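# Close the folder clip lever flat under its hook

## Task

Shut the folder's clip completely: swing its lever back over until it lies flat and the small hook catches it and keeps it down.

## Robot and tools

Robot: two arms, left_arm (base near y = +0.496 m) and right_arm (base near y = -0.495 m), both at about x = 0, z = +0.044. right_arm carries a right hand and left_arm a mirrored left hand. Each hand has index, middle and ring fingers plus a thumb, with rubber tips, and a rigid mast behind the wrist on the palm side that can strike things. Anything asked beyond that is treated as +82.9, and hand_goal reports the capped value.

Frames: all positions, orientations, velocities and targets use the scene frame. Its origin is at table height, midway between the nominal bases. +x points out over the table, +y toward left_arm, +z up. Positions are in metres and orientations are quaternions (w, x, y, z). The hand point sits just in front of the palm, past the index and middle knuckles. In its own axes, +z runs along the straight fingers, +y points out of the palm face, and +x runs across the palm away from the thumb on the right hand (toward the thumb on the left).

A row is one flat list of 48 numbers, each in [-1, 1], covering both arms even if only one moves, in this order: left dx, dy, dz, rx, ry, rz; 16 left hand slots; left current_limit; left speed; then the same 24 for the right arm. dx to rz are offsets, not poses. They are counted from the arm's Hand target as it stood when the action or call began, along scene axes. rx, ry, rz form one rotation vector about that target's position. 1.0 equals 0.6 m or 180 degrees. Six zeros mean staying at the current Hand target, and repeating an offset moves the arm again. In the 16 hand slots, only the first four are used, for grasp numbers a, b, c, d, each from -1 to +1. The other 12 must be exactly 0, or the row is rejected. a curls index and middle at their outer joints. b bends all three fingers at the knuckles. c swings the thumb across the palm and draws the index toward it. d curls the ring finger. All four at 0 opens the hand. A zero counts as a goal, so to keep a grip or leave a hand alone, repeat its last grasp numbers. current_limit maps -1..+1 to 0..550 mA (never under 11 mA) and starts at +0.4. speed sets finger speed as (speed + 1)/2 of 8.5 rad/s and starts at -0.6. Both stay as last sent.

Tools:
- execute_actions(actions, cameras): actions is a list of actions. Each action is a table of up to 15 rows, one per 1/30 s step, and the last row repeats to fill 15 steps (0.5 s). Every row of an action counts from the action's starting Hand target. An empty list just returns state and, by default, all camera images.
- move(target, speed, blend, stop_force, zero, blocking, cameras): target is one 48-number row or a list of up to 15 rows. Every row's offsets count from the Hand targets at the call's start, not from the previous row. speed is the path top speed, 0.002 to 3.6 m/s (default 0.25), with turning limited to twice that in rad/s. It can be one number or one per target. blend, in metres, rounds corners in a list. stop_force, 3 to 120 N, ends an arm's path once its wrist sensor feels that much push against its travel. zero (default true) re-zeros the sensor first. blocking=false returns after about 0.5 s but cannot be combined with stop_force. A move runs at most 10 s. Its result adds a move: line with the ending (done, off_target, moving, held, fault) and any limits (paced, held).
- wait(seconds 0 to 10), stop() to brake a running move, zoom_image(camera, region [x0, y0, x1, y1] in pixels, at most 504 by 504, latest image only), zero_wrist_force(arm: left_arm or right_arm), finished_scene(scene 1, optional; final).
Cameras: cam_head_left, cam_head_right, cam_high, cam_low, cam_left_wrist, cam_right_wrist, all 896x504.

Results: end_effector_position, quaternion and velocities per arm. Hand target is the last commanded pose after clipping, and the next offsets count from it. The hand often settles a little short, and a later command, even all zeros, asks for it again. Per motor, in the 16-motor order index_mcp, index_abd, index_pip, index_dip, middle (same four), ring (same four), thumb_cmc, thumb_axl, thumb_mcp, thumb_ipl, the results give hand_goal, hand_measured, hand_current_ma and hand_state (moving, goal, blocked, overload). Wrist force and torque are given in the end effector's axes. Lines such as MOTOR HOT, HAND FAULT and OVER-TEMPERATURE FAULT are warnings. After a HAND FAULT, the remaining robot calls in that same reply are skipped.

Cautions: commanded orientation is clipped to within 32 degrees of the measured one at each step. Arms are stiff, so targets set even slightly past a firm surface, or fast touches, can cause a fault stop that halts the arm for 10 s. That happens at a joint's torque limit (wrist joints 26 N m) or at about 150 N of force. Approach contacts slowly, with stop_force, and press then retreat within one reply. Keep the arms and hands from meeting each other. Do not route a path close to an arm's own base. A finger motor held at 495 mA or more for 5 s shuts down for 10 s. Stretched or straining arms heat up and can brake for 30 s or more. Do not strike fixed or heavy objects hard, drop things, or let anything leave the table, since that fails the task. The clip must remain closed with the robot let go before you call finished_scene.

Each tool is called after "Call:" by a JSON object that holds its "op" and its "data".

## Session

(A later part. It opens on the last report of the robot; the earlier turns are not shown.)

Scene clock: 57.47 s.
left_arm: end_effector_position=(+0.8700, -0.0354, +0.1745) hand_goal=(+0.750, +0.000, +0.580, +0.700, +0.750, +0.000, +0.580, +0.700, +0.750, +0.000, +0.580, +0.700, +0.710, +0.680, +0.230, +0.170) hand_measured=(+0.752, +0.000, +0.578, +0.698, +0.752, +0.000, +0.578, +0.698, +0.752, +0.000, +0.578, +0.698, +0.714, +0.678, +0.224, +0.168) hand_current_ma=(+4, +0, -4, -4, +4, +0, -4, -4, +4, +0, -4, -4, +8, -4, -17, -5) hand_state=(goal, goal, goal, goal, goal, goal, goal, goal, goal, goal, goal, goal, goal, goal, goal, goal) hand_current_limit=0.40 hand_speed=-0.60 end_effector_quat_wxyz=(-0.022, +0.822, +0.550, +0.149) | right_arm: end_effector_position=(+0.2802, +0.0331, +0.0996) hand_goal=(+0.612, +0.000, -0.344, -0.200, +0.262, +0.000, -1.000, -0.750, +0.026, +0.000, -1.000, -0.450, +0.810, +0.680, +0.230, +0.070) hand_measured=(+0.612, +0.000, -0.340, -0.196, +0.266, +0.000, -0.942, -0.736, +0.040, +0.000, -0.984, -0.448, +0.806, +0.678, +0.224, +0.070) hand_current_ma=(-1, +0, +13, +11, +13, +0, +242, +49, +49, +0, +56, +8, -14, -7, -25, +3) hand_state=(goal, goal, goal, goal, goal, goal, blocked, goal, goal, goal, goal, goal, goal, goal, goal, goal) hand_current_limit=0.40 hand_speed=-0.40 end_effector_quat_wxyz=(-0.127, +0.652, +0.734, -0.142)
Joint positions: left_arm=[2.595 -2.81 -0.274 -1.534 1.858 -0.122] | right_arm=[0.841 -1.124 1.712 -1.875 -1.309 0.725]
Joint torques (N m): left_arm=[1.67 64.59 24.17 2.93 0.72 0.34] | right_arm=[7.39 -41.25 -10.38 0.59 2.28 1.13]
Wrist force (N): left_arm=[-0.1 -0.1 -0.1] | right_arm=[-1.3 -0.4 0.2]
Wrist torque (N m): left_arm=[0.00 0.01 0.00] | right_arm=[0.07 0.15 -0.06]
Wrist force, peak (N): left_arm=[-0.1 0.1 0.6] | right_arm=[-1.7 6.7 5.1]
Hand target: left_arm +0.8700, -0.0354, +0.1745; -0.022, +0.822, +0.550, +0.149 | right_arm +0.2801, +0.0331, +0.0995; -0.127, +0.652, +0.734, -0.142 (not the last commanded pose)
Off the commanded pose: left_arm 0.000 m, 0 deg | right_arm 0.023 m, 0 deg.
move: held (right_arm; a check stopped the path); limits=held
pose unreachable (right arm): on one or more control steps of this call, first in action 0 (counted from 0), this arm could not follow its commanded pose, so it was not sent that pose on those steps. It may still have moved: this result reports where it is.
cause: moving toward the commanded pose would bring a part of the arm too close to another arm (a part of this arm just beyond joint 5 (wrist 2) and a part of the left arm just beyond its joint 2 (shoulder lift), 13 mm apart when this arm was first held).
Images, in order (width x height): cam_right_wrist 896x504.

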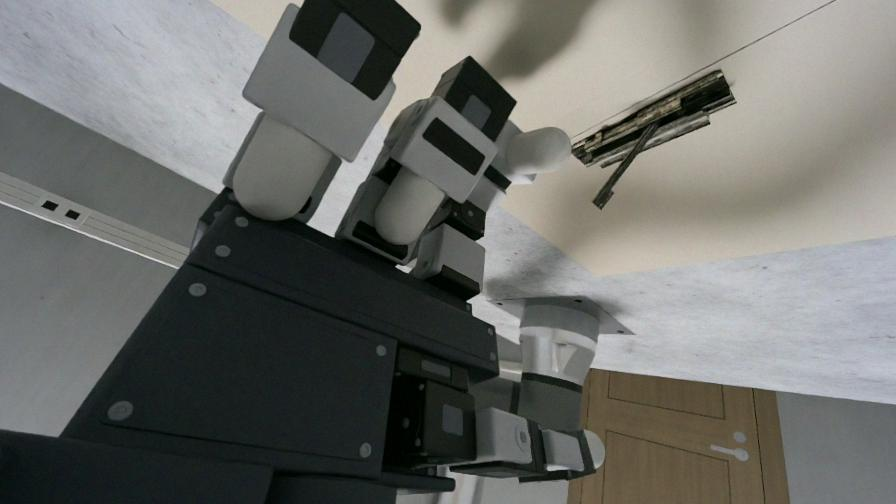

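Call:
{"op": "zoom_image", "data": {"camera": "cam_right_wrist", "region": [670, 55, 740, 125]}}

Call:
{"op": "zoom_image", "data": {"camera": "cam_right_wrist", "region": [560, 110, 640, 190]}}

Call:
{"op": "zoom_image", "data": {"camera": "cam_right_wrist", "region": [610, 90, 690, 170]}}

Scaled by 7.200 from the camera's 896x504 image, which has a finer 1280x720 frame.

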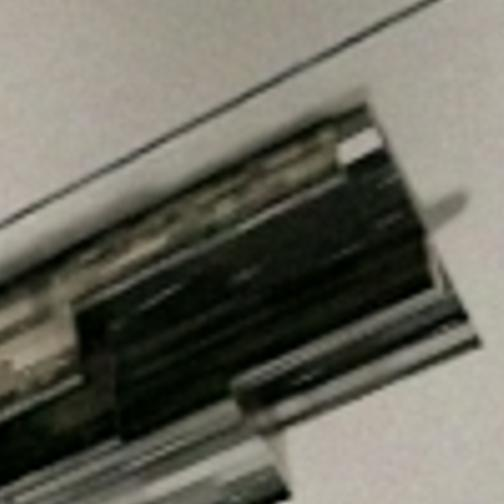

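Scaled by 6.300 from the camera's 896x504 image, which has a finer 1280x720 frame.

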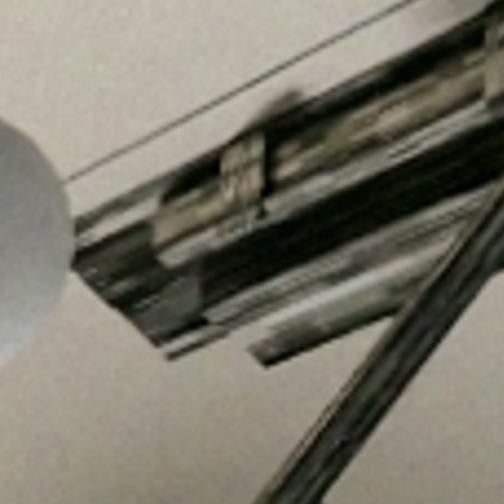

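Scaled by 6.300 from the camera's 896x504 image, which has a finer 1280x720 frame.

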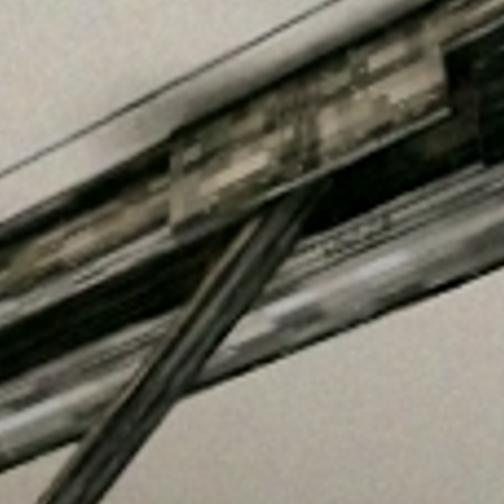

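Call:
{"op": "move", "data": {"target": [[0,0.25,0,0,0,0,0,0,0,0,0,0,0,0,0,0,0,0,0,0,0,0,0.4,-0.6,-0.1002,-0.1552,0.2675,0,0,0.5,1,0.25,0,1,0,0,0,0,0,0,0,0,0,0,0,0,0.4,-0.4],[0,0.5,0.05,0,0,0,0,0,0,0,0,0,0,0,0,0,0,0,0,0,0,0,0.4,-0.6,-0.1002,-0.2302,0.2342,0.19,0.0224,0.981,1,0.25,0,1,0,0,0,0,0,0,0,0,0,0,0,0,0.4,-0.4]], "speed": 0.4, "blend": 0.05, "cameras": ["cam_right_wrist","cam_head_left","cam_high"]}}

Scene clock: 75.73 s.
left_arm: end_effector_position=(+0.8700, +0.2646, +0.2047) hand_goal=(+0.750, +0.000, +0.580, +0.700, +0.750, +0.000, +0.580, +0.700, +0.750, +0.000, +0.580, +0.700, +0.710, +0.680, +0.230, +0.170) hand_measured=(+0.752, +0.000, +0.578, +0.698, +0.752, +0.000, +0.578, +0.698, +0.752, +0.000, +0.578, +0.698, +0.714, +0.678, +0.224, +0.168) hand_current_ma=(+4, +0, -4, -4, +4, +0, -4, -4, +4, +0, -4, -4, +8, -4, -17, -5) hand_state=(goal, goal, goal, goal, goal, goal, goal, goal, goal, goal, goal, goal, goal, goal, goal, goal) hand_current_limit=0.40 hand_speed=-0.60 end_effector_quat_wxyz=(-0.022, +0.822, +0.550, +0.149) | right_arm: end_effector_position=(+0.2201, -0.1050, +0.2400) hand_goal=(+0.612, +0.000, -0.344, -0.200, +0.262, +0.000, -1.000, -0.750, +0.026, +0.000, -1.000, -0.450, +0.810, +0.680, +0.230, +0.070) hand_measured=(+0.612, +0.000, -0.340, -0.196, +0.266, +0.000, -0.942, -0.736, +0.040, +0.000, -0.984, -0.448, +0.808, +0.678, +0.224, +0.070) hand_current_ma=(+0, +0, +13, +11, +13, +0, +242, +49, +49, +0, +56, +8, -9, -7, -25, +3) hand_state=(goal, goal, goal, goal, goal, goal, blocked, goal, goal, goal, goal, goal, goal, goal, goal, goal) hand_current_limit=0.40 hand_speed=-0.40 end_effector_quat_wxyz=(+0.001, +0.747, -0.665, +0.000)
Joint positions: left_arm=[2.942 -2.279 -1.23 -1.016 1.809 0.233] | right_arm=[0.573 -1.546 1.971 -1.995 -1.571 -2.645]
Joint torques (N m): left_arm=[-5.66 39.8 28.56 0.75 1.2 -1.75] | right_arm=[9.1 -31.58 -12.98 -0.03 -0.91 -1.77]
Wrist force (N): left_arm=[0.1 -0.1 0.4] | right_arm=[-1.6 -0.7 0.5]
Wrist torque (N m): left_arm=[-0.06 0.01 0.09] | right_arm=[0.03 0.17 -0.17]
Wrist force, peak (N): left_arm=[0.8 0.0 0.4] | right_arm=[-2.1 -0.8 -0.3]
Hand target: left_arm +0.8700, +0.2646, +0.2045; -0.022, +0.822, +0.550, +0.149 | right_arm +0.2200, -0.1050, +0.2400; +0.001, +0.747, -0.665, +0.000
Off the commanded pose: left_arm 0.000 m, 0 deg | right_arm 0.000 m, 0 deg.
move: done
Images, in order (width x height): cam_head_left 896x504, cam_high 896x504, cam_right_wrist 896x504.

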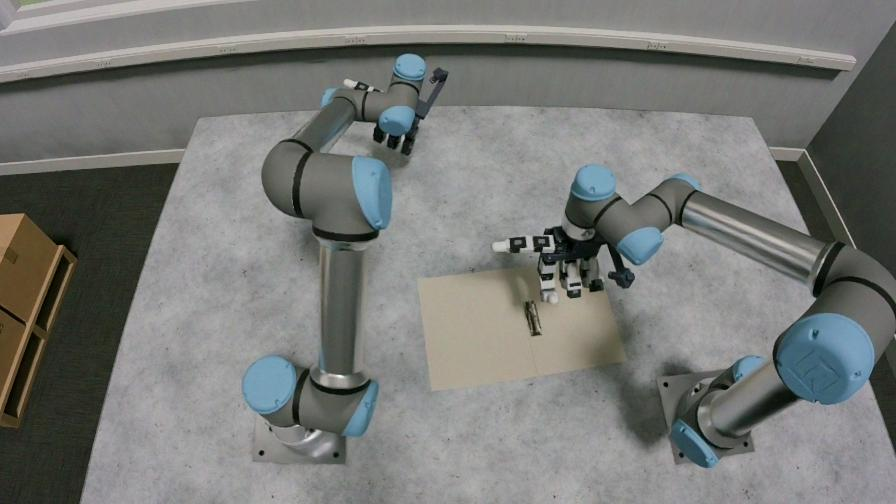

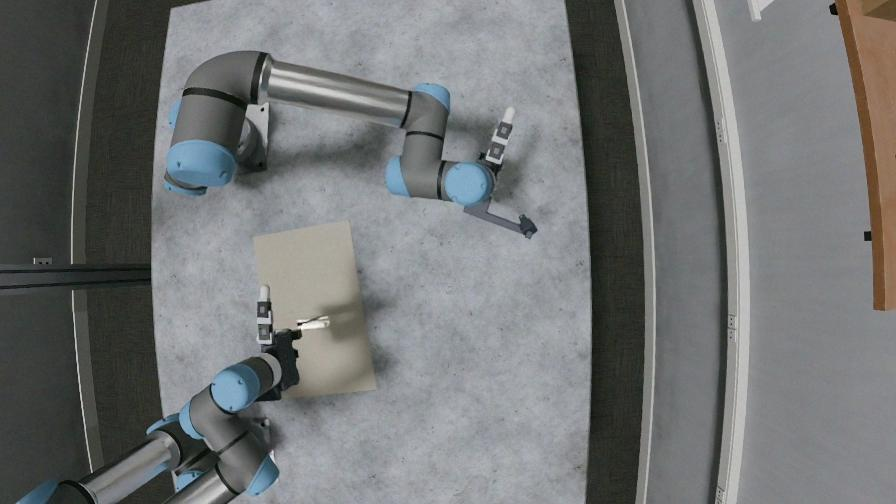

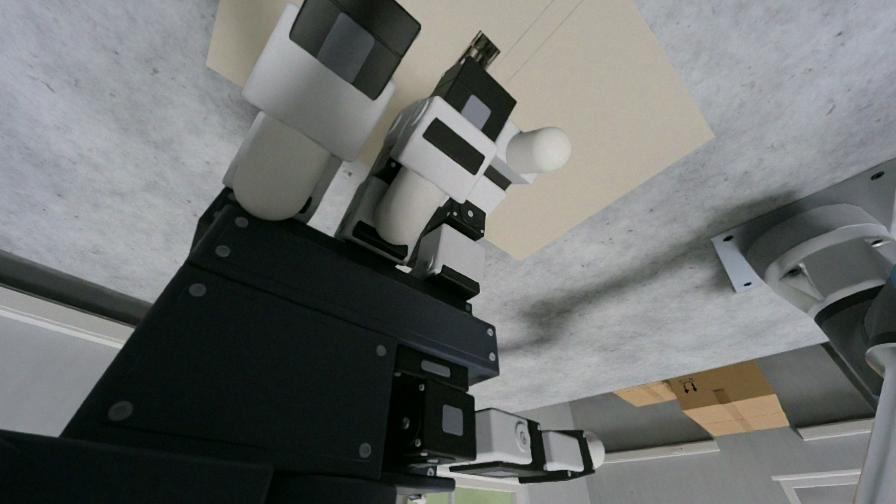

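Call:
{"op": "move", "data": {"target": [0,0,0,0,0,0,0,0,0,0,0,0,0,0,0,0,0,0,0,0,0,0,0.4,-0.6,0.0117,0.0013,-0.08,0,0,0,0,0,0,0,0,0,0,0,0,0,0,0,0,0,0,0,0.7,-0.4], "speed": 0.2, "cameras": ["cam_right_wrist","cam_high","cam_low","cam_head_right"]}}

Call:
{"op": "zoom_image", "data": {"camera": "cam_right_wrist", "region": [400, 0, 640, 180]}}

Scene clock: 77.50 s.
left_arm: end_effector_position=(+0.8700, +0.2646, +0.2045) hand_goal=(+0.750, +0.000, +0.580, +0.700, +0.750, +0.000, +0.580, +0.700, +0.750, +0.000, +0.580, +0.700, +0.710, +0.680, +0.230, +0.170) hand_measured=(+0.752, +0.000, +0.578, +0.698, +0.752, +0.000, +0.578, +0.698, +0.752, +0.000, +0.578, +0.698, +0.714, +0.678, +0.224, +0.168) hand_current_ma=(+4, +0, -4, -4, +4, +0, -4, -4, +4, +0, -4, -4, +8, -4, -17, -5) hand_state=(goal, goal, goal, goal, goal, goal, goal, goal, goal, goal, goal, goal, goal, goal, goal, goal) hand_current_limit=0.40 hand_speed=-0.60 end_effector_quat_wxyz=(-0.022, +0.822, +0.550, +0.149) | right_arm: end_effector_position=(+0.2270, -0.1043, +0.1920) hand_goal=(+0.750, +0.000, +0.580, +0.700, +0.750, +0.000, +0.580, +0.700, +0.750, +0.000, +0.580, +0.700, +0.710, +0.680, +0.230, +0.170) hand_measured=(+0.748, +0.000, +0.578, +0.696, +0.748, +0.000, +0.576, +0.698, +0.748, +0.000, +0.576, +0.698, +0.712, +0.678, +0.224, +0.166) hand_current_ma=(-6, +0, -9, -9, -4, +0, -10, -7, -4, +0, -10, -9, +8, -7, -25, -20) hand_state=(goal, goal, goal, goal, goal, goal, goal, goal, goal, goal, goal, goal, goal, goal, goal, goal) hand_current_limit=0.70 hand_speed=-0.40 end_effector_quat_wxyz=(+0.001, +0.747, -0.665, +0.000)
Joint positions: left_arm=[2.942 -2.28 -1.23 -1.016 1.809 0.233] | right_arm=[0.566 -1.475 2.034 -2.128 -1.571 -2.652]
Joint torques (N m): left_arm=[-6.08 38.06 27.05 0.62 2.16 -1.81] | right_arm=[9.12 -26.12 -30.64 -4.34 0.04 1.29]
Wrist force (N): left_arm=[0.2 0.0 0.3] | right_arm=[-1.3 -0.5 0.8]
Wrist torque (N m): left_arm=[-0.05 0.00 0.11] | right_arm=[-0.05 0.15 -0.06]
Wrist force, peak (N): left_arm=[0.1 -0.2 0.8] | right_arm=[-1.6 -0.6 1.7]
Hand target: left_arm +0.8700, +0.2646, +0.2045; -0.022, +0.822, +0.550, +0.149 | right_arm +0.2270, -0.1043, +0.1920; +0.001, +0.747, -0.665, +0.000
Off the commanded pose: left_arm 0.000 m, 0 deg | right_arm 0.000 m, 0 deg.
move: done
Images, in order (width x height): cam_head_right 896x504, cam_high 896x504, cam_low 896x504, cam_right_wrist 896x504.

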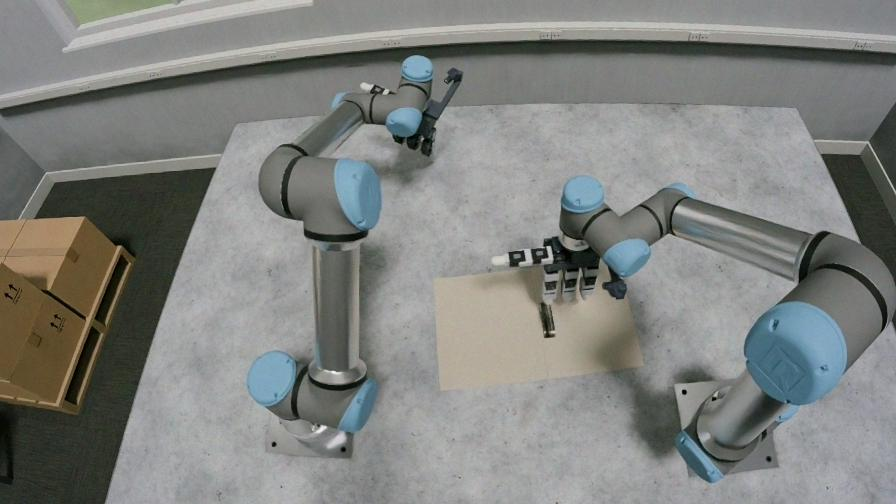

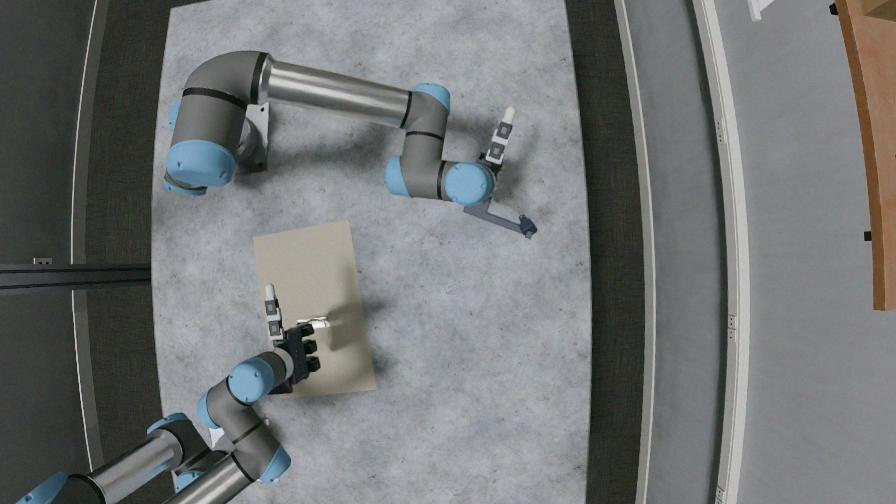

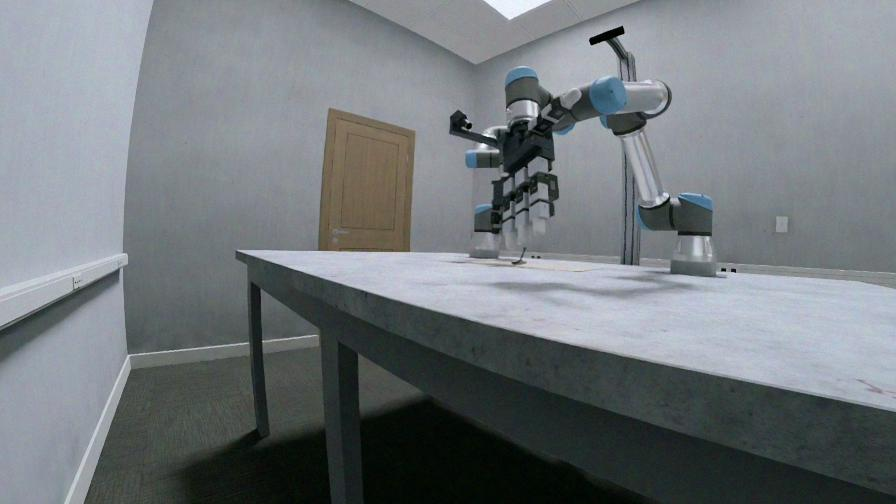

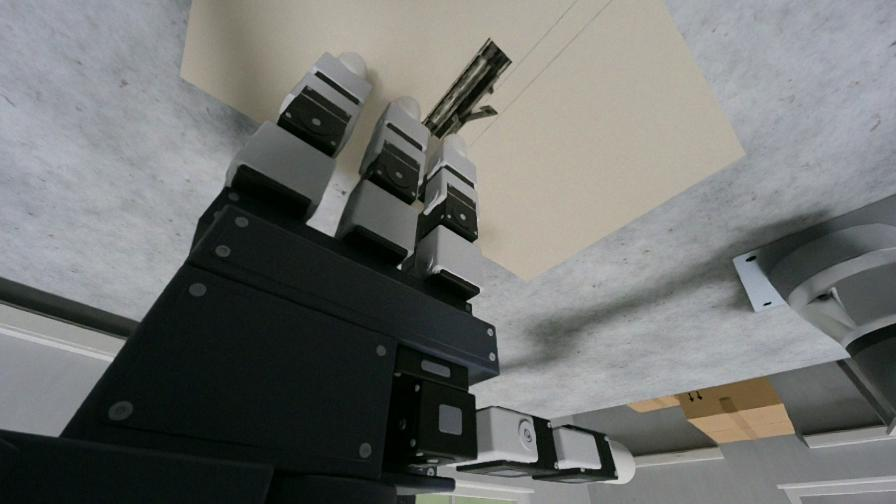

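Scaled by 2.100 from the camera's 896x504 image, which has a finer 1280x720 frame.

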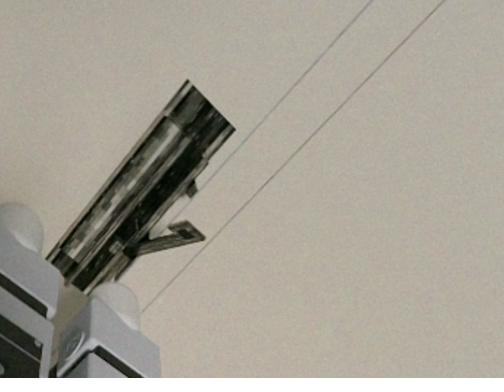

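Call:
{"op": "zoom_image", "data": {"camera": "cam_right_wrist", "region": [450, 60, 520, 130]}}

Scaled by 7.200 from the camera's 896x504 image, which has a finer 1280x720 frame.

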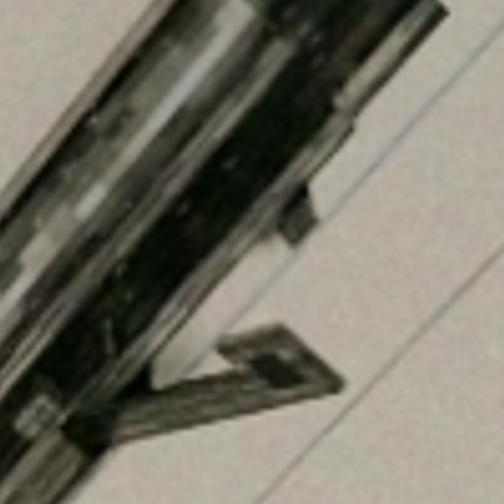

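Call:
{"op": "move", "data": {"target": [0,0,0,0,0,0,0,0,0,0,0,0,0,0,0,0,0,0,0,0,0,0,0.4,-0.6,-0.06,-0.0017,-0.035,0,0,0,0,0,0,0,0,0,0,0,0,0,0,0,0,0,0,0,0.7,-0.4], "speed": 0.06, "stop_force": 10, "cameras": ["cam_right_wrist","cam_low"]}}

Call:
{"op": "zoom_image", "data": {"camera": "cam_right_wrist", "region": [400, 60, 560, 180]}}

Call:
{"op": "zoom_image", "data": {"camera": "cam_low", "region": [490, 210, 570, 275]}}

Scene clock: 81.90 s.
left_arm: end_effector_position=(+0.8700, +0.2646, +0.2045) hand_goal=(+0.750, +0.000, +0.580, +0.700, +0.750, +0.000, +0.580, +0.700, +0.750, +0.000, +0.580, +0.700, +0.710, +0.680, +0.230, +0.170) hand_measured=(+0.752, +0.000, +0.578, +0.698, +0.752, +0.000, +0.578, +0.698, +0.752, +0.000, +0.578, +0.698, +0.714, +0.678, +0.224, +0.168) hand_current_ma=(+4, +0, -4, -4, +4, +0, -4, -4, +4, +0, -4, -4, +8, -4, -17, -5) hand_state=(goal, goal, goal, goal, goal, goal, goal, goal, goal, goal, goal, goal, goal, goal, goal, goal) hand_current_limit=0.40 hand_speed=-0.60 end_effector_quat_wxyz=(-0.022, +0.822, +0.550, +0.149) | right_arm: end_effector_position=(+0.1910, -0.1053, +0.1710) hand_goal=(+0.750, +0.000, +0.580, +0.700, +0.750, +0.000, +0.580, +0.700, +0.750, +0.000, +0.580, +0.700, +0.710, +0.680, +0.230, +0.170) hand_measured=(+0.762, -0.006, +0.586, +0.702, +0.748, +0.000, +0.576, +0.698, +0.748, +0.000, +0.578, +0.698, +0.712, +0.678, +0.224, +0.166) hand_current_ma=(+46, -13, +22, +8, -4, +0, -9, -7, -4, +0, -9, -9, +7, -7, -25, -20) hand_state=(goal, goal, goal, goal, goal, goal, goal, goal, goal, goal, goal, goal, goal, goal, goal, goal) hand_current_limit=0.70 hand_speed=-0.40 end_effector_quat_wxyz=(+0.001, +0.747, -0.665, +0.000)
Joint positions: left_arm=[2.942 -2.28 -1.23 -1.016 1.809 0.233] | right_arm=[0.61 -1.497 2.123 -2.195 -1.571 -2.608]
Joint torques (N m): left_arm=[-6.12 39.49 26.47 0.79 2.17 -1.74] | right_arm=[-8.43 -14.3 -29.64 0.25 1.98 -1.71]
Wrist force (N): left_arm=[0.2 0.1 0.3] | right_arm=[-1.4 -0.6 0.3]
Wrist torque (N m): left_arm=[-0.04 0.00 0.09] | right_arm=[0.07 0.16 -0.10]
Wrist force, peak (N): left_arm=[-0.1 -0.1 0.7] | right_arm=[-1.7 -0.4 1.0]
Hand target: left_arm +0.8700, +0.2646, +0.2045; -0.022, +0.822, +0.550, +0.149 | right_arm +0.1910, -0.1053, +0.1710; +0.001, +0.747, -0.665, +0.000
Off the commanded pose: left_arm 0.000 m, 0 deg | right_arm 0.000 m, 0 deg.
move: done
Images, in order (width x height): cam_low 896x504, cam_right_wrist 896x504.

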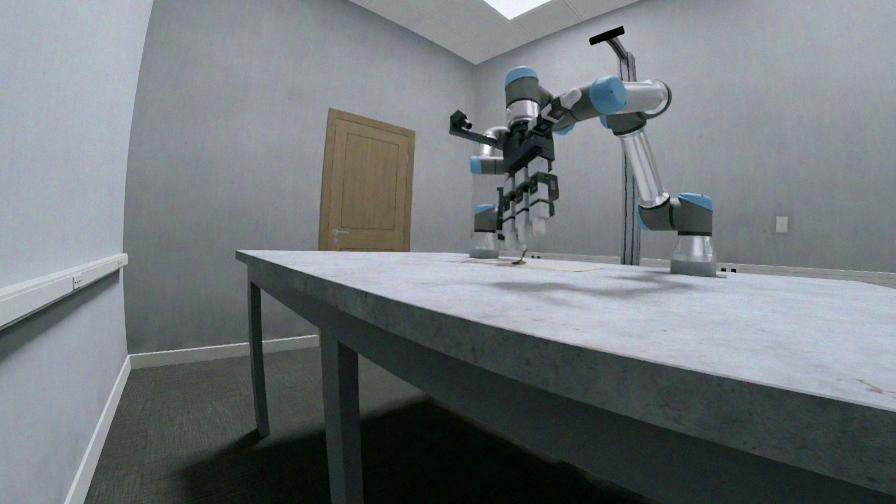

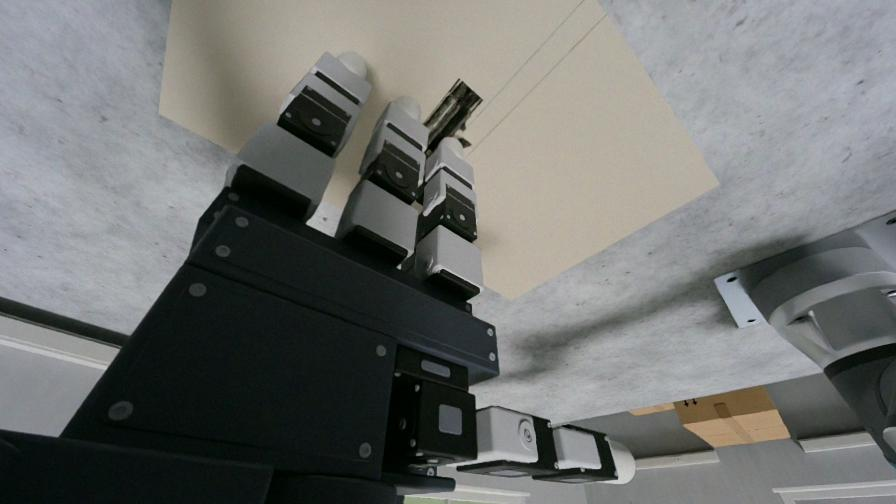

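Scaled by 3.150 from the camera's 896x504 image, which has a finer 1280x720 frame.

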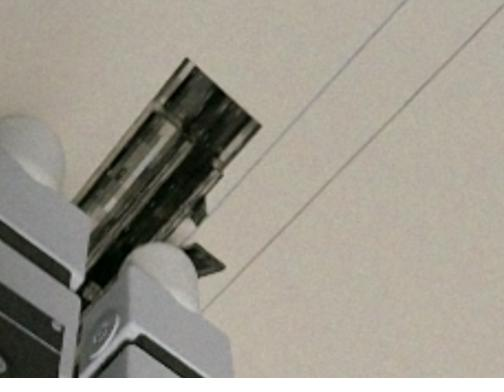

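Scaled by 6.300 from the camera's 896x504 image, which has a finer 1280x720 frame.

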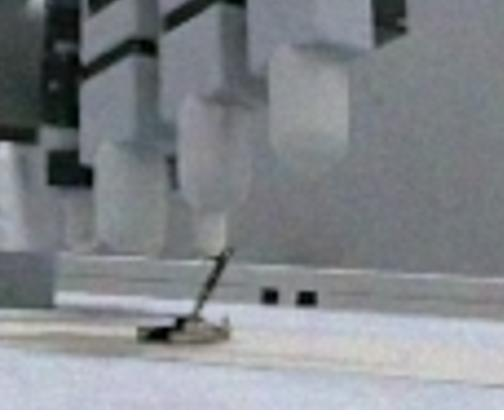

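Call:
{"op": "move", "data": {"target": [[0,0,0,0,0,0,0,0,0,0,0,0,0,0,0,0,0,0,0,0,0,0,0.4,-0.6,-0.0223,0,-0.027,0,0,0,0,0,0,0,0,0,0,0,0,0,0,0,0,0,0,0,0.7,-0.4],[0,0,0,0,0,0,0,0,0,0,0,0,0,0,0,0,0,0,0,0,0,0,0.4,-0.6,-0.0327,0,-0.0513,0,0,0,0,0,0,0,0,0,0,0,0,0,0,0,0,0,0,0,0.7,-0.4]], "speed": 0.05, "blend": 0.004, "stop_force": 12, "cameras": ["cam_right_wrist","cam_low"]}}

Call:
{"op": "zoom_image", "data": {"camera": "cam_right_wrist", "region": [400, 80, 560, 200]}}

Call:
{"op": "zoom_image", "data": {"camera": "cam_low", "region": [490, 210, 570, 275]}}

Scene clock: 84.53 s.
left_arm: end_effector_position=(+0.8700, +0.2646, +0.2045) hand_goal=(+0.750, +0.000, +0.580, +0.700, +0.750, +0.000, +0.580, +0.700, +0.750, +0.000, +0.580, +0.700, +0.710, +0.680, +0.230, +0.170) hand_measured=(+0.752, +0.000, +0.578, +0.698, +0.752, +0.000, +0.578, +0.698, +0.752, +0.000, +0.578, +0.698, +0.714, +0.678, +0.224, +0.168) hand_current_ma=(+4, +0, -4, -4, +4, +0, -4, -4, +4, +0, -4, -4, +8, -4, -17, -5) hand_state=(goal, goal, goal, goal, goal, goal, goal, goal, goal, goal, goal, goal, goal, goal, goal, goal) hand_current_limit=0.40 hand_speed=-0.60 end_effector_quat_wxyz=(-0.022, +0.822, +0.550, +0.149) | right_arm: end_effector_position=(+0.1714, -0.1053, +0.1402) hand_goal=(+0.750, +0.000, +0.580, +0.700, +0.750, +0.000, +0.580, +0.700, +0.750, +0.000, +0.580, +0.700, +0.710, +0.680, +0.230, +0.170) hand_measured=(+0.778, -0.020, +0.596, +0.708, +0.748, +0.000, +0.576, +0.698, +0.748, +0.000, +0.578, +0.698, +0.712, +0.678, +0.224, +0.166) hand_current_ma=(+117, -64, +56, +28, -4, +0, -9, -7, -4, +0, -9, -9, +7, -7, -25, -20) hand_state=(blocked, blocked, goal, goal, goal, goal, goal, goal, goal, goal, goal, goal, goal, goal, goal, goal) hand_current_limit=0.70 hand_speed=-0.40 end_effector_quat_wxyz=(+0.001, +0.747, -0.665, +0.000)
Joint positions: left_arm=[2.942 -2.28 -1.23 -1.016 1.809 0.233] | right_arm=[0.637 -1.469 2.192 -2.292 -1.571 -2.581]
Joint torques (N m): left_arm=[-6.05 40.18 25.82 0.96 2 -1.84] | right_arm=[-8.24 -30.02 -26.41 -2.01 2.28 -1.81]
Wrist force (N): left_arm=[0.3 0.0 0.2] | right_arm=[-0.8 -1.5 -2.4]
Wrist torque (N m): left_arm=[-0.04 -0.02 0.11] | right_arm=[0.30 0.20 -0.11]
Wrist force, peak (N): left_arm=[-0.1 -0.2 0.6] | right_arm=[-0.6 -1.6 -5.4]
Hand target: left_arm +0.8700, +0.2646, +0.2045; -0.022, +0.822, +0.550, +0.149 | right_arm +0.1714, -0.1053, +0.1402; +0.001, +0.747, -0.665, +0.000
Off the commanded pose: left_arm 0.000 m, 0 deg | right_arm 0.000 m, 0 deg.
move: done
Images, in order (width x height): cam_low 896x504, cam_right_wrist 896x504.

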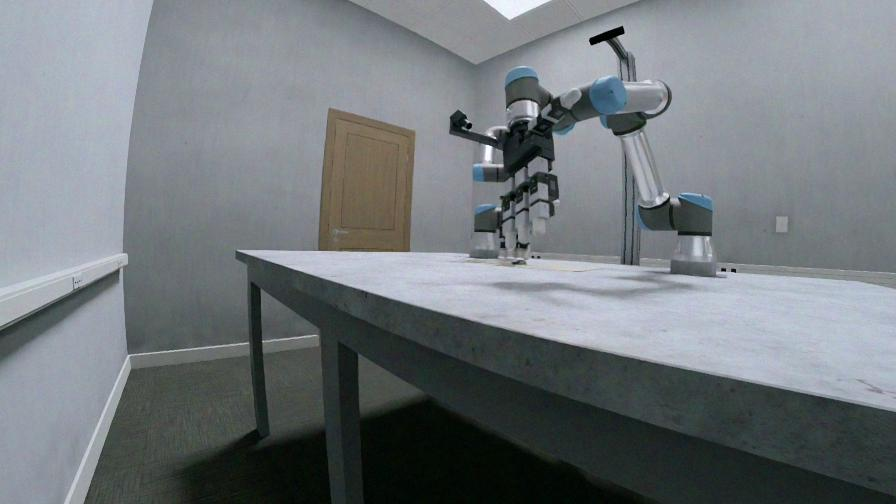

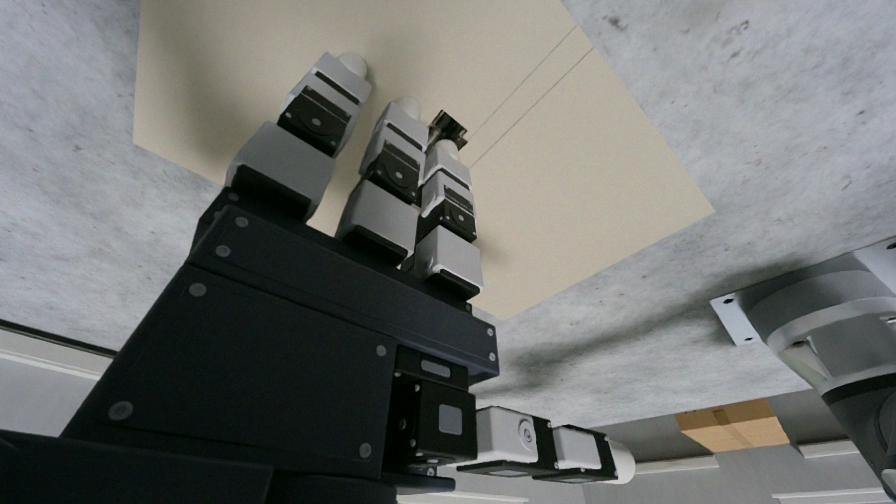

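Scaled by 3.150 from the camera's 896x504 image, which has a finer 1280x720 frame.

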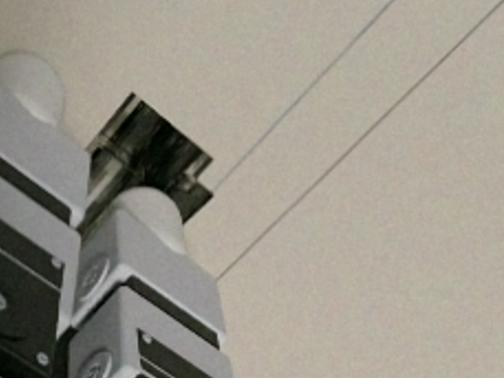

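Scaled by 6.300 from the camera's 896x504 image, which has a finer 1280x720 frame.

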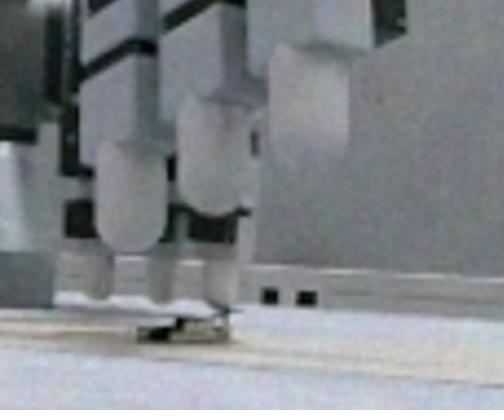

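Call:
{"op": "move", "data": {"target": [0,0,0,0,0,0,0,0,0,0,0,0,0,0,0,0,0,0,0,0,0,0,0.4,-0.6,0.01,0.01,0.04,0,0,0,0,0,0,0,0,0,0,0,0,0,0,0,0,0,0,0,0.7,-0.4], "speed": 0.08, "cameras": ["cam_right_wrist","cam_low"]}}

Call:
{"op": "zoom_image", "data": {"camera": "cam_right_wrist", "region": [400, 70, 560, 190]}}

Call:
{"op": "zoom_image", "data": {"camera": "cam_low", "region": [490, 210, 570, 275]}}

Scene clock: 87.07 s.
left_arm: end_effector_position=(+0.8700, +0.2646, +0.2045) hand_goal=(+0.750, +0.000, +0.580, +0.700, +0.750, +0.000, +0.580, +0.700, +0.750, +0.000, +0.580, +0.700, +0.710, +0.680, +0.230, +0.170) hand_measured=(+0.752, +0.000, +0.578, +0.698, +0.752, +0.000, +0.578, +0.698, +0.752, +0.000, +0.578, +0.698, +0.714, +0.678, +0.224, +0.168) hand_current_ma=(+4, +0, -4, -4, +4, +0, -4, -4, +4, +0, -4, -4, +8, -4, -17, -5) hand_state=(goal, goal, goal, goal, goal, goal, goal, goal, goal, goal, goal, goal, goal, goal, goal, goal) hand_current_limit=0.40 hand_speed=-0.60 end_effector_quat_wxyz=(-0.022, +0.822, +0.550, +0.149) | right_arm: end_effector_position=(+0.1774, -0.0992, +0.1643) hand_goal=(+0.750, +0.000, +0.580, +0.700, +0.750, +0.000, +0.580, +0.700, +0.750, +0.000, +0.580, +0.700, +0.710, +0.680, +0.230, +0.170) hand_measured=(+0.772, -0.018, +0.594, +0.708, +0.748, +0.000, +0.576, +0.698, +0.748, +0.000, +0.578, +0.698, +0.712, +0.678, +0.224, +0.166) hand_current_ma=(+86, -54, +50, +28, -4, +0, -9, -7, -4, +0, -9, -9, +7, -7, -25, -20) hand_state=(blocked, goal, goal, goal, goal, goal, goal, goal, goal, goal, goal, goal, goal, goal, goal, goal) hand_current_limit=0.70 hand_speed=-0.40 end_effector_quat_wxyz=(+0.001, +0.747, -0.665, +0.000)
Joint positions: left_arm=[2.942 -2.28 -1.23 -1.016 1.809 0.233] | right_arm=[0.64 -1.493 2.14 -2.216 -1.571 -2.579]
Joint torques (N m): left_arm=[-5.43 38.16 25.67 0.84 2.1 -1.87] | right_arm=[5.6 -12.52 -8.87 -4.27 1.22 0.64]
Wrist force (N): left_arm=[0.1 0.0 0.2] | right_arm=[-1.1 -1.2 -2.6]
Wrist torque (N m): left_arm=[-0.03 0.00 0.10] | right_arm=[0.27 0.15 -0.15]
Wrist force, peak (N): left_arm=[0.3 0.1 0.6] | right_arm=[-0.8 -1.6 -2.6]
Hand target: left_arm +0.8700, +0.2646, +0.2045; -0.022, +0.822, +0.550, +0.149 | right_arm +0.1774, -0.0993, +0.1642; +0.001, +0.747, -0.665, +0.000
Off the commanded pose: left_arm 0.000 m, 0 deg | right_arm 0.000 m, 0 deg.
move: done
Images, in order (width x height): cam_low 896x504, cam_right_wrist 896x504.

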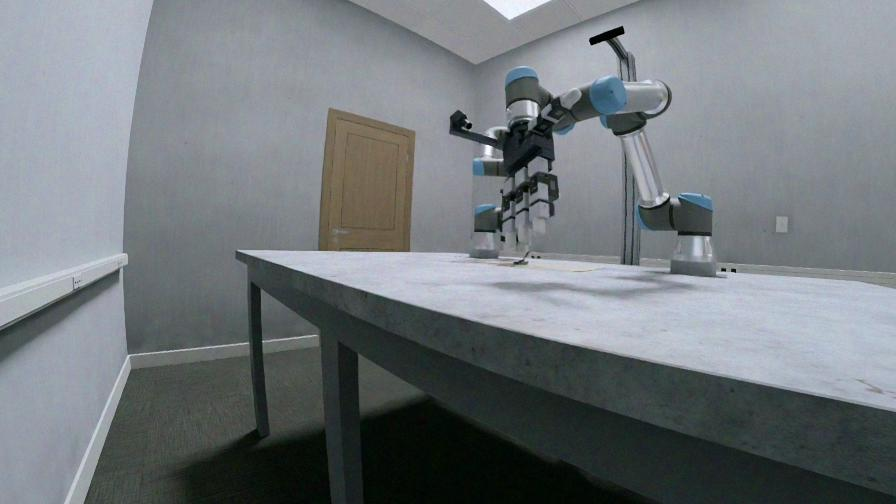

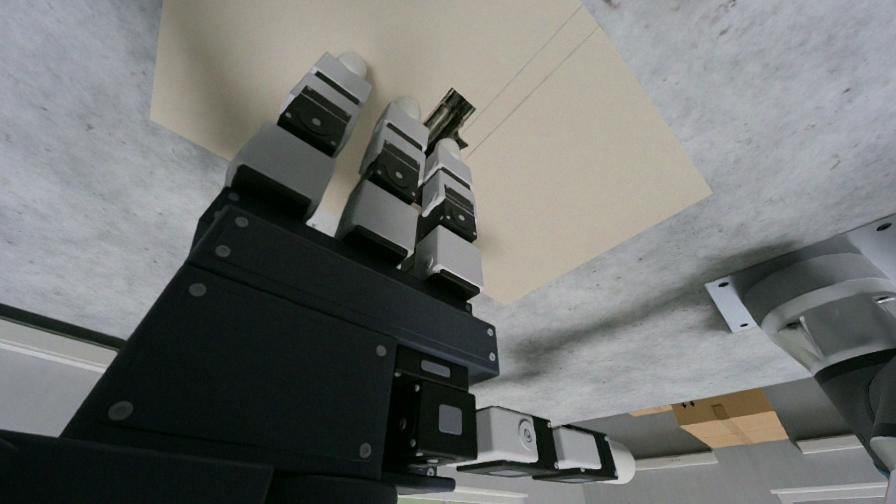

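Scaled by 3.150 from the camera's 896x504 image, which has a finer 1280x720 frame.

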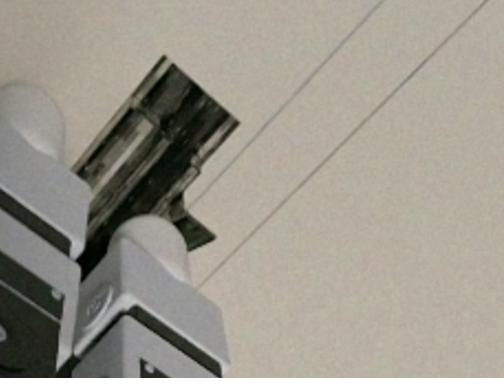

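Scaled by 6.300 from the camera's 896x504 image, which has a finer 1280x720 frame.

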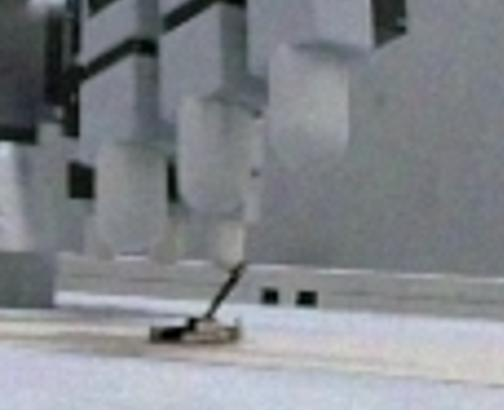

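Call:
{"op": "move", "data": {"target": [[0,0,0,0,0,0,0,0,0,0,0,0,0,0,0,0,0,0,0,0,0,0,0.4,-0.6,0.03,0,0.02,0,0,0,0,0,0,0,0,0,0,0,0,0,0,0,0,0,0,0,0.7,-0.4],[0,0,0,0,0,0,0,0,0,0,0,0,0,0,0,0,0,0,0,0,0,0,0.4,-0.6,0.055,0.007,0.045,0,0,0,0,0,0,0,0,0,0,0,0,0,0,0,0,0,0,0,0.7,-0.4]], "speed": 0.05, "blend": 0.004, "cameras": ["cam_right_wrist","cam_low"]}}

Call:
{"op": "zoom_image", "data": {"camera": "cam_right_wrist", "region": [400, 50, 560, 170]}}

Call:
{"op": "zoom_image", "data": {"camera": "cam_low", "region": [490, 210, 570, 275]}}

Scene clock: 90.77 s.
left_arm: end_effector_position=(+0.8700, +0.2646, +0.2045) hand_goal=(+0.750, +0.000, +0.580, +0.700, +0.750, +0.000, +0.580, +0.700, +0.750, +0.000, +0.580, +0.700, +0.710, +0.680, +0.230, +0.170) hand_measured=(+0.752, +0.000, +0.578, +0.698, +0.752, +0.000, +0.578, +0.698, +0.752, +0.000, +0.578, +0.698, +0.714, +0.678, +0.224, +0.168) hand_current_ma=(+4, +0, -4, -4, +4, +0, -4, -4, +4, +0, -4, -4, +8, -4, -17, -5) hand_state=(goal, goal, goal, goal, goal, goal, goal, goal, goal, goal, goal, goal, goal, goal, goal, goal) hand_current_limit=0.40 hand_speed=-0.60 end_effector_quat_wxyz=(-0.022, +0.822, +0.550, +0.149) | right_arm: end_effector_position=(+0.2105, -0.0951, +0.1912) hand_goal=(+0.750, +0.000, +0.580, +0.700, +0.750, +0.000, +0.580, +0.700, +0.750, +0.000, +0.580, +0.700, +0.710, +0.680, +0.230, +0.170) hand_measured=(+0.752, -0.004, +0.582, +0.704, +0.748, +0.000, +0.576, +0.698, +0.748, +0.000, +0.578, +0.698, +0.712, +0.678, +0.224, +0.166) hand_current_ma=(+4, -9, +6, +9, -4, +0, -9, -7, -4, +0, -9, -9, +7, -7, -25, -20) hand_state=(goal, goal, goal, goal, goal, goal, goal, goal, goal, goal, goal, goal, goal, goal, goal, goal) hand_current_limit=0.70 hand_speed=-0.40 end_effector_quat_wxyz=(+0.001, +0.747, -0.665, +0.000) end_effector_velocity=(-0.001, +0.000, -0.001) end_effector_angular_velocity=(+0.001, -0.001, +0.000)
Joint positions: left_arm=[2.942 -2.28 -1.23 -1.016 1.809 0.233] | right_arm=[0.602 -1.481 2.043 -2.131 -1.571 -2.616]
Joint velocities: left_arm=[within noise] | right_arm=[0.002 -0.001 0.004 -0.005 0 0.002]
Joint torques (N m): left_arm=[-5.18 39.87 25.96 1.25 2.27 -1.77] | right_arm=[8.99 -28.08 -11.15 -4.67 -1.49 1.16]
Wrist force (N): left_arm=[0.1 0.1 0.3] | right_arm=[-1.3 -0.2 0.7]
Wrist torque (N m): left_arm=[-0.02 0.01 0.09] | right_arm=[0.01 0.16 -0.05]
Wrist force, peak (N): left_arm=[0.3 0.3 0.6] | right_arm=[-1.2 -1.2 -3.1]
Hand target: left_arm +0.8700, +0.2646, +0.2045; -0.022, +0.822, +0.550, +0.149 | right_arm +0.2104, -0.0951, +0.1912; +0.001, +0.747, -0.665, +0.000
Off the commanded pose: left_arm 0.000 m, 0 deg | right_arm 0.000 m, 0 deg.
move: done
Images, in order (width x height): cam_low 896x504, cam_right_wrist 896x504.

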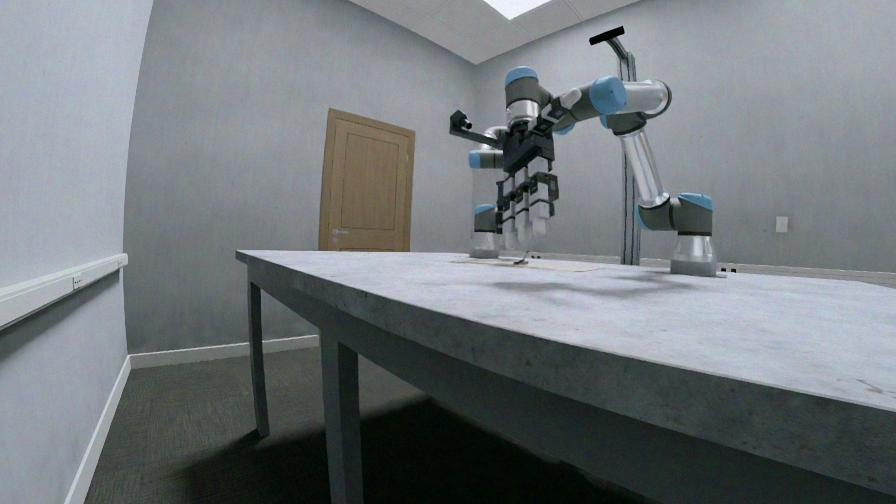

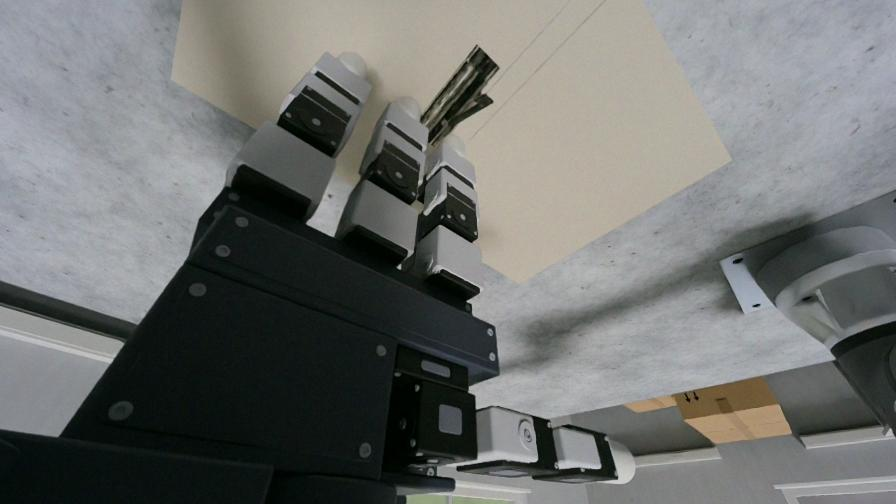

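Scaled by 3.150 from the camera's 896x504 image, which has a finer 1280x720 frame.

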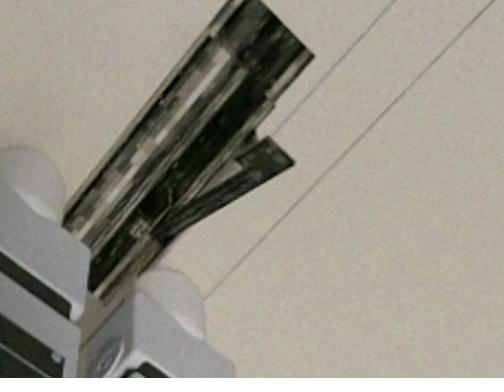

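Scaled by 6.300 from the camera's 896x504 image, which has a finer 1280x720 frame.

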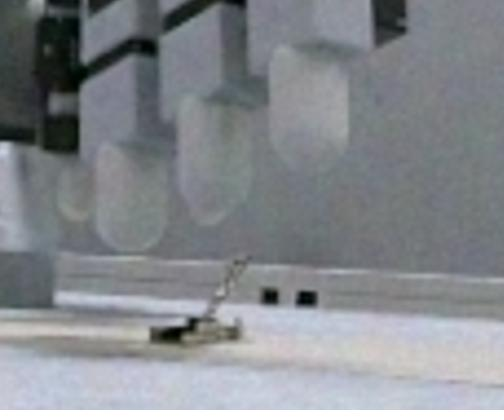

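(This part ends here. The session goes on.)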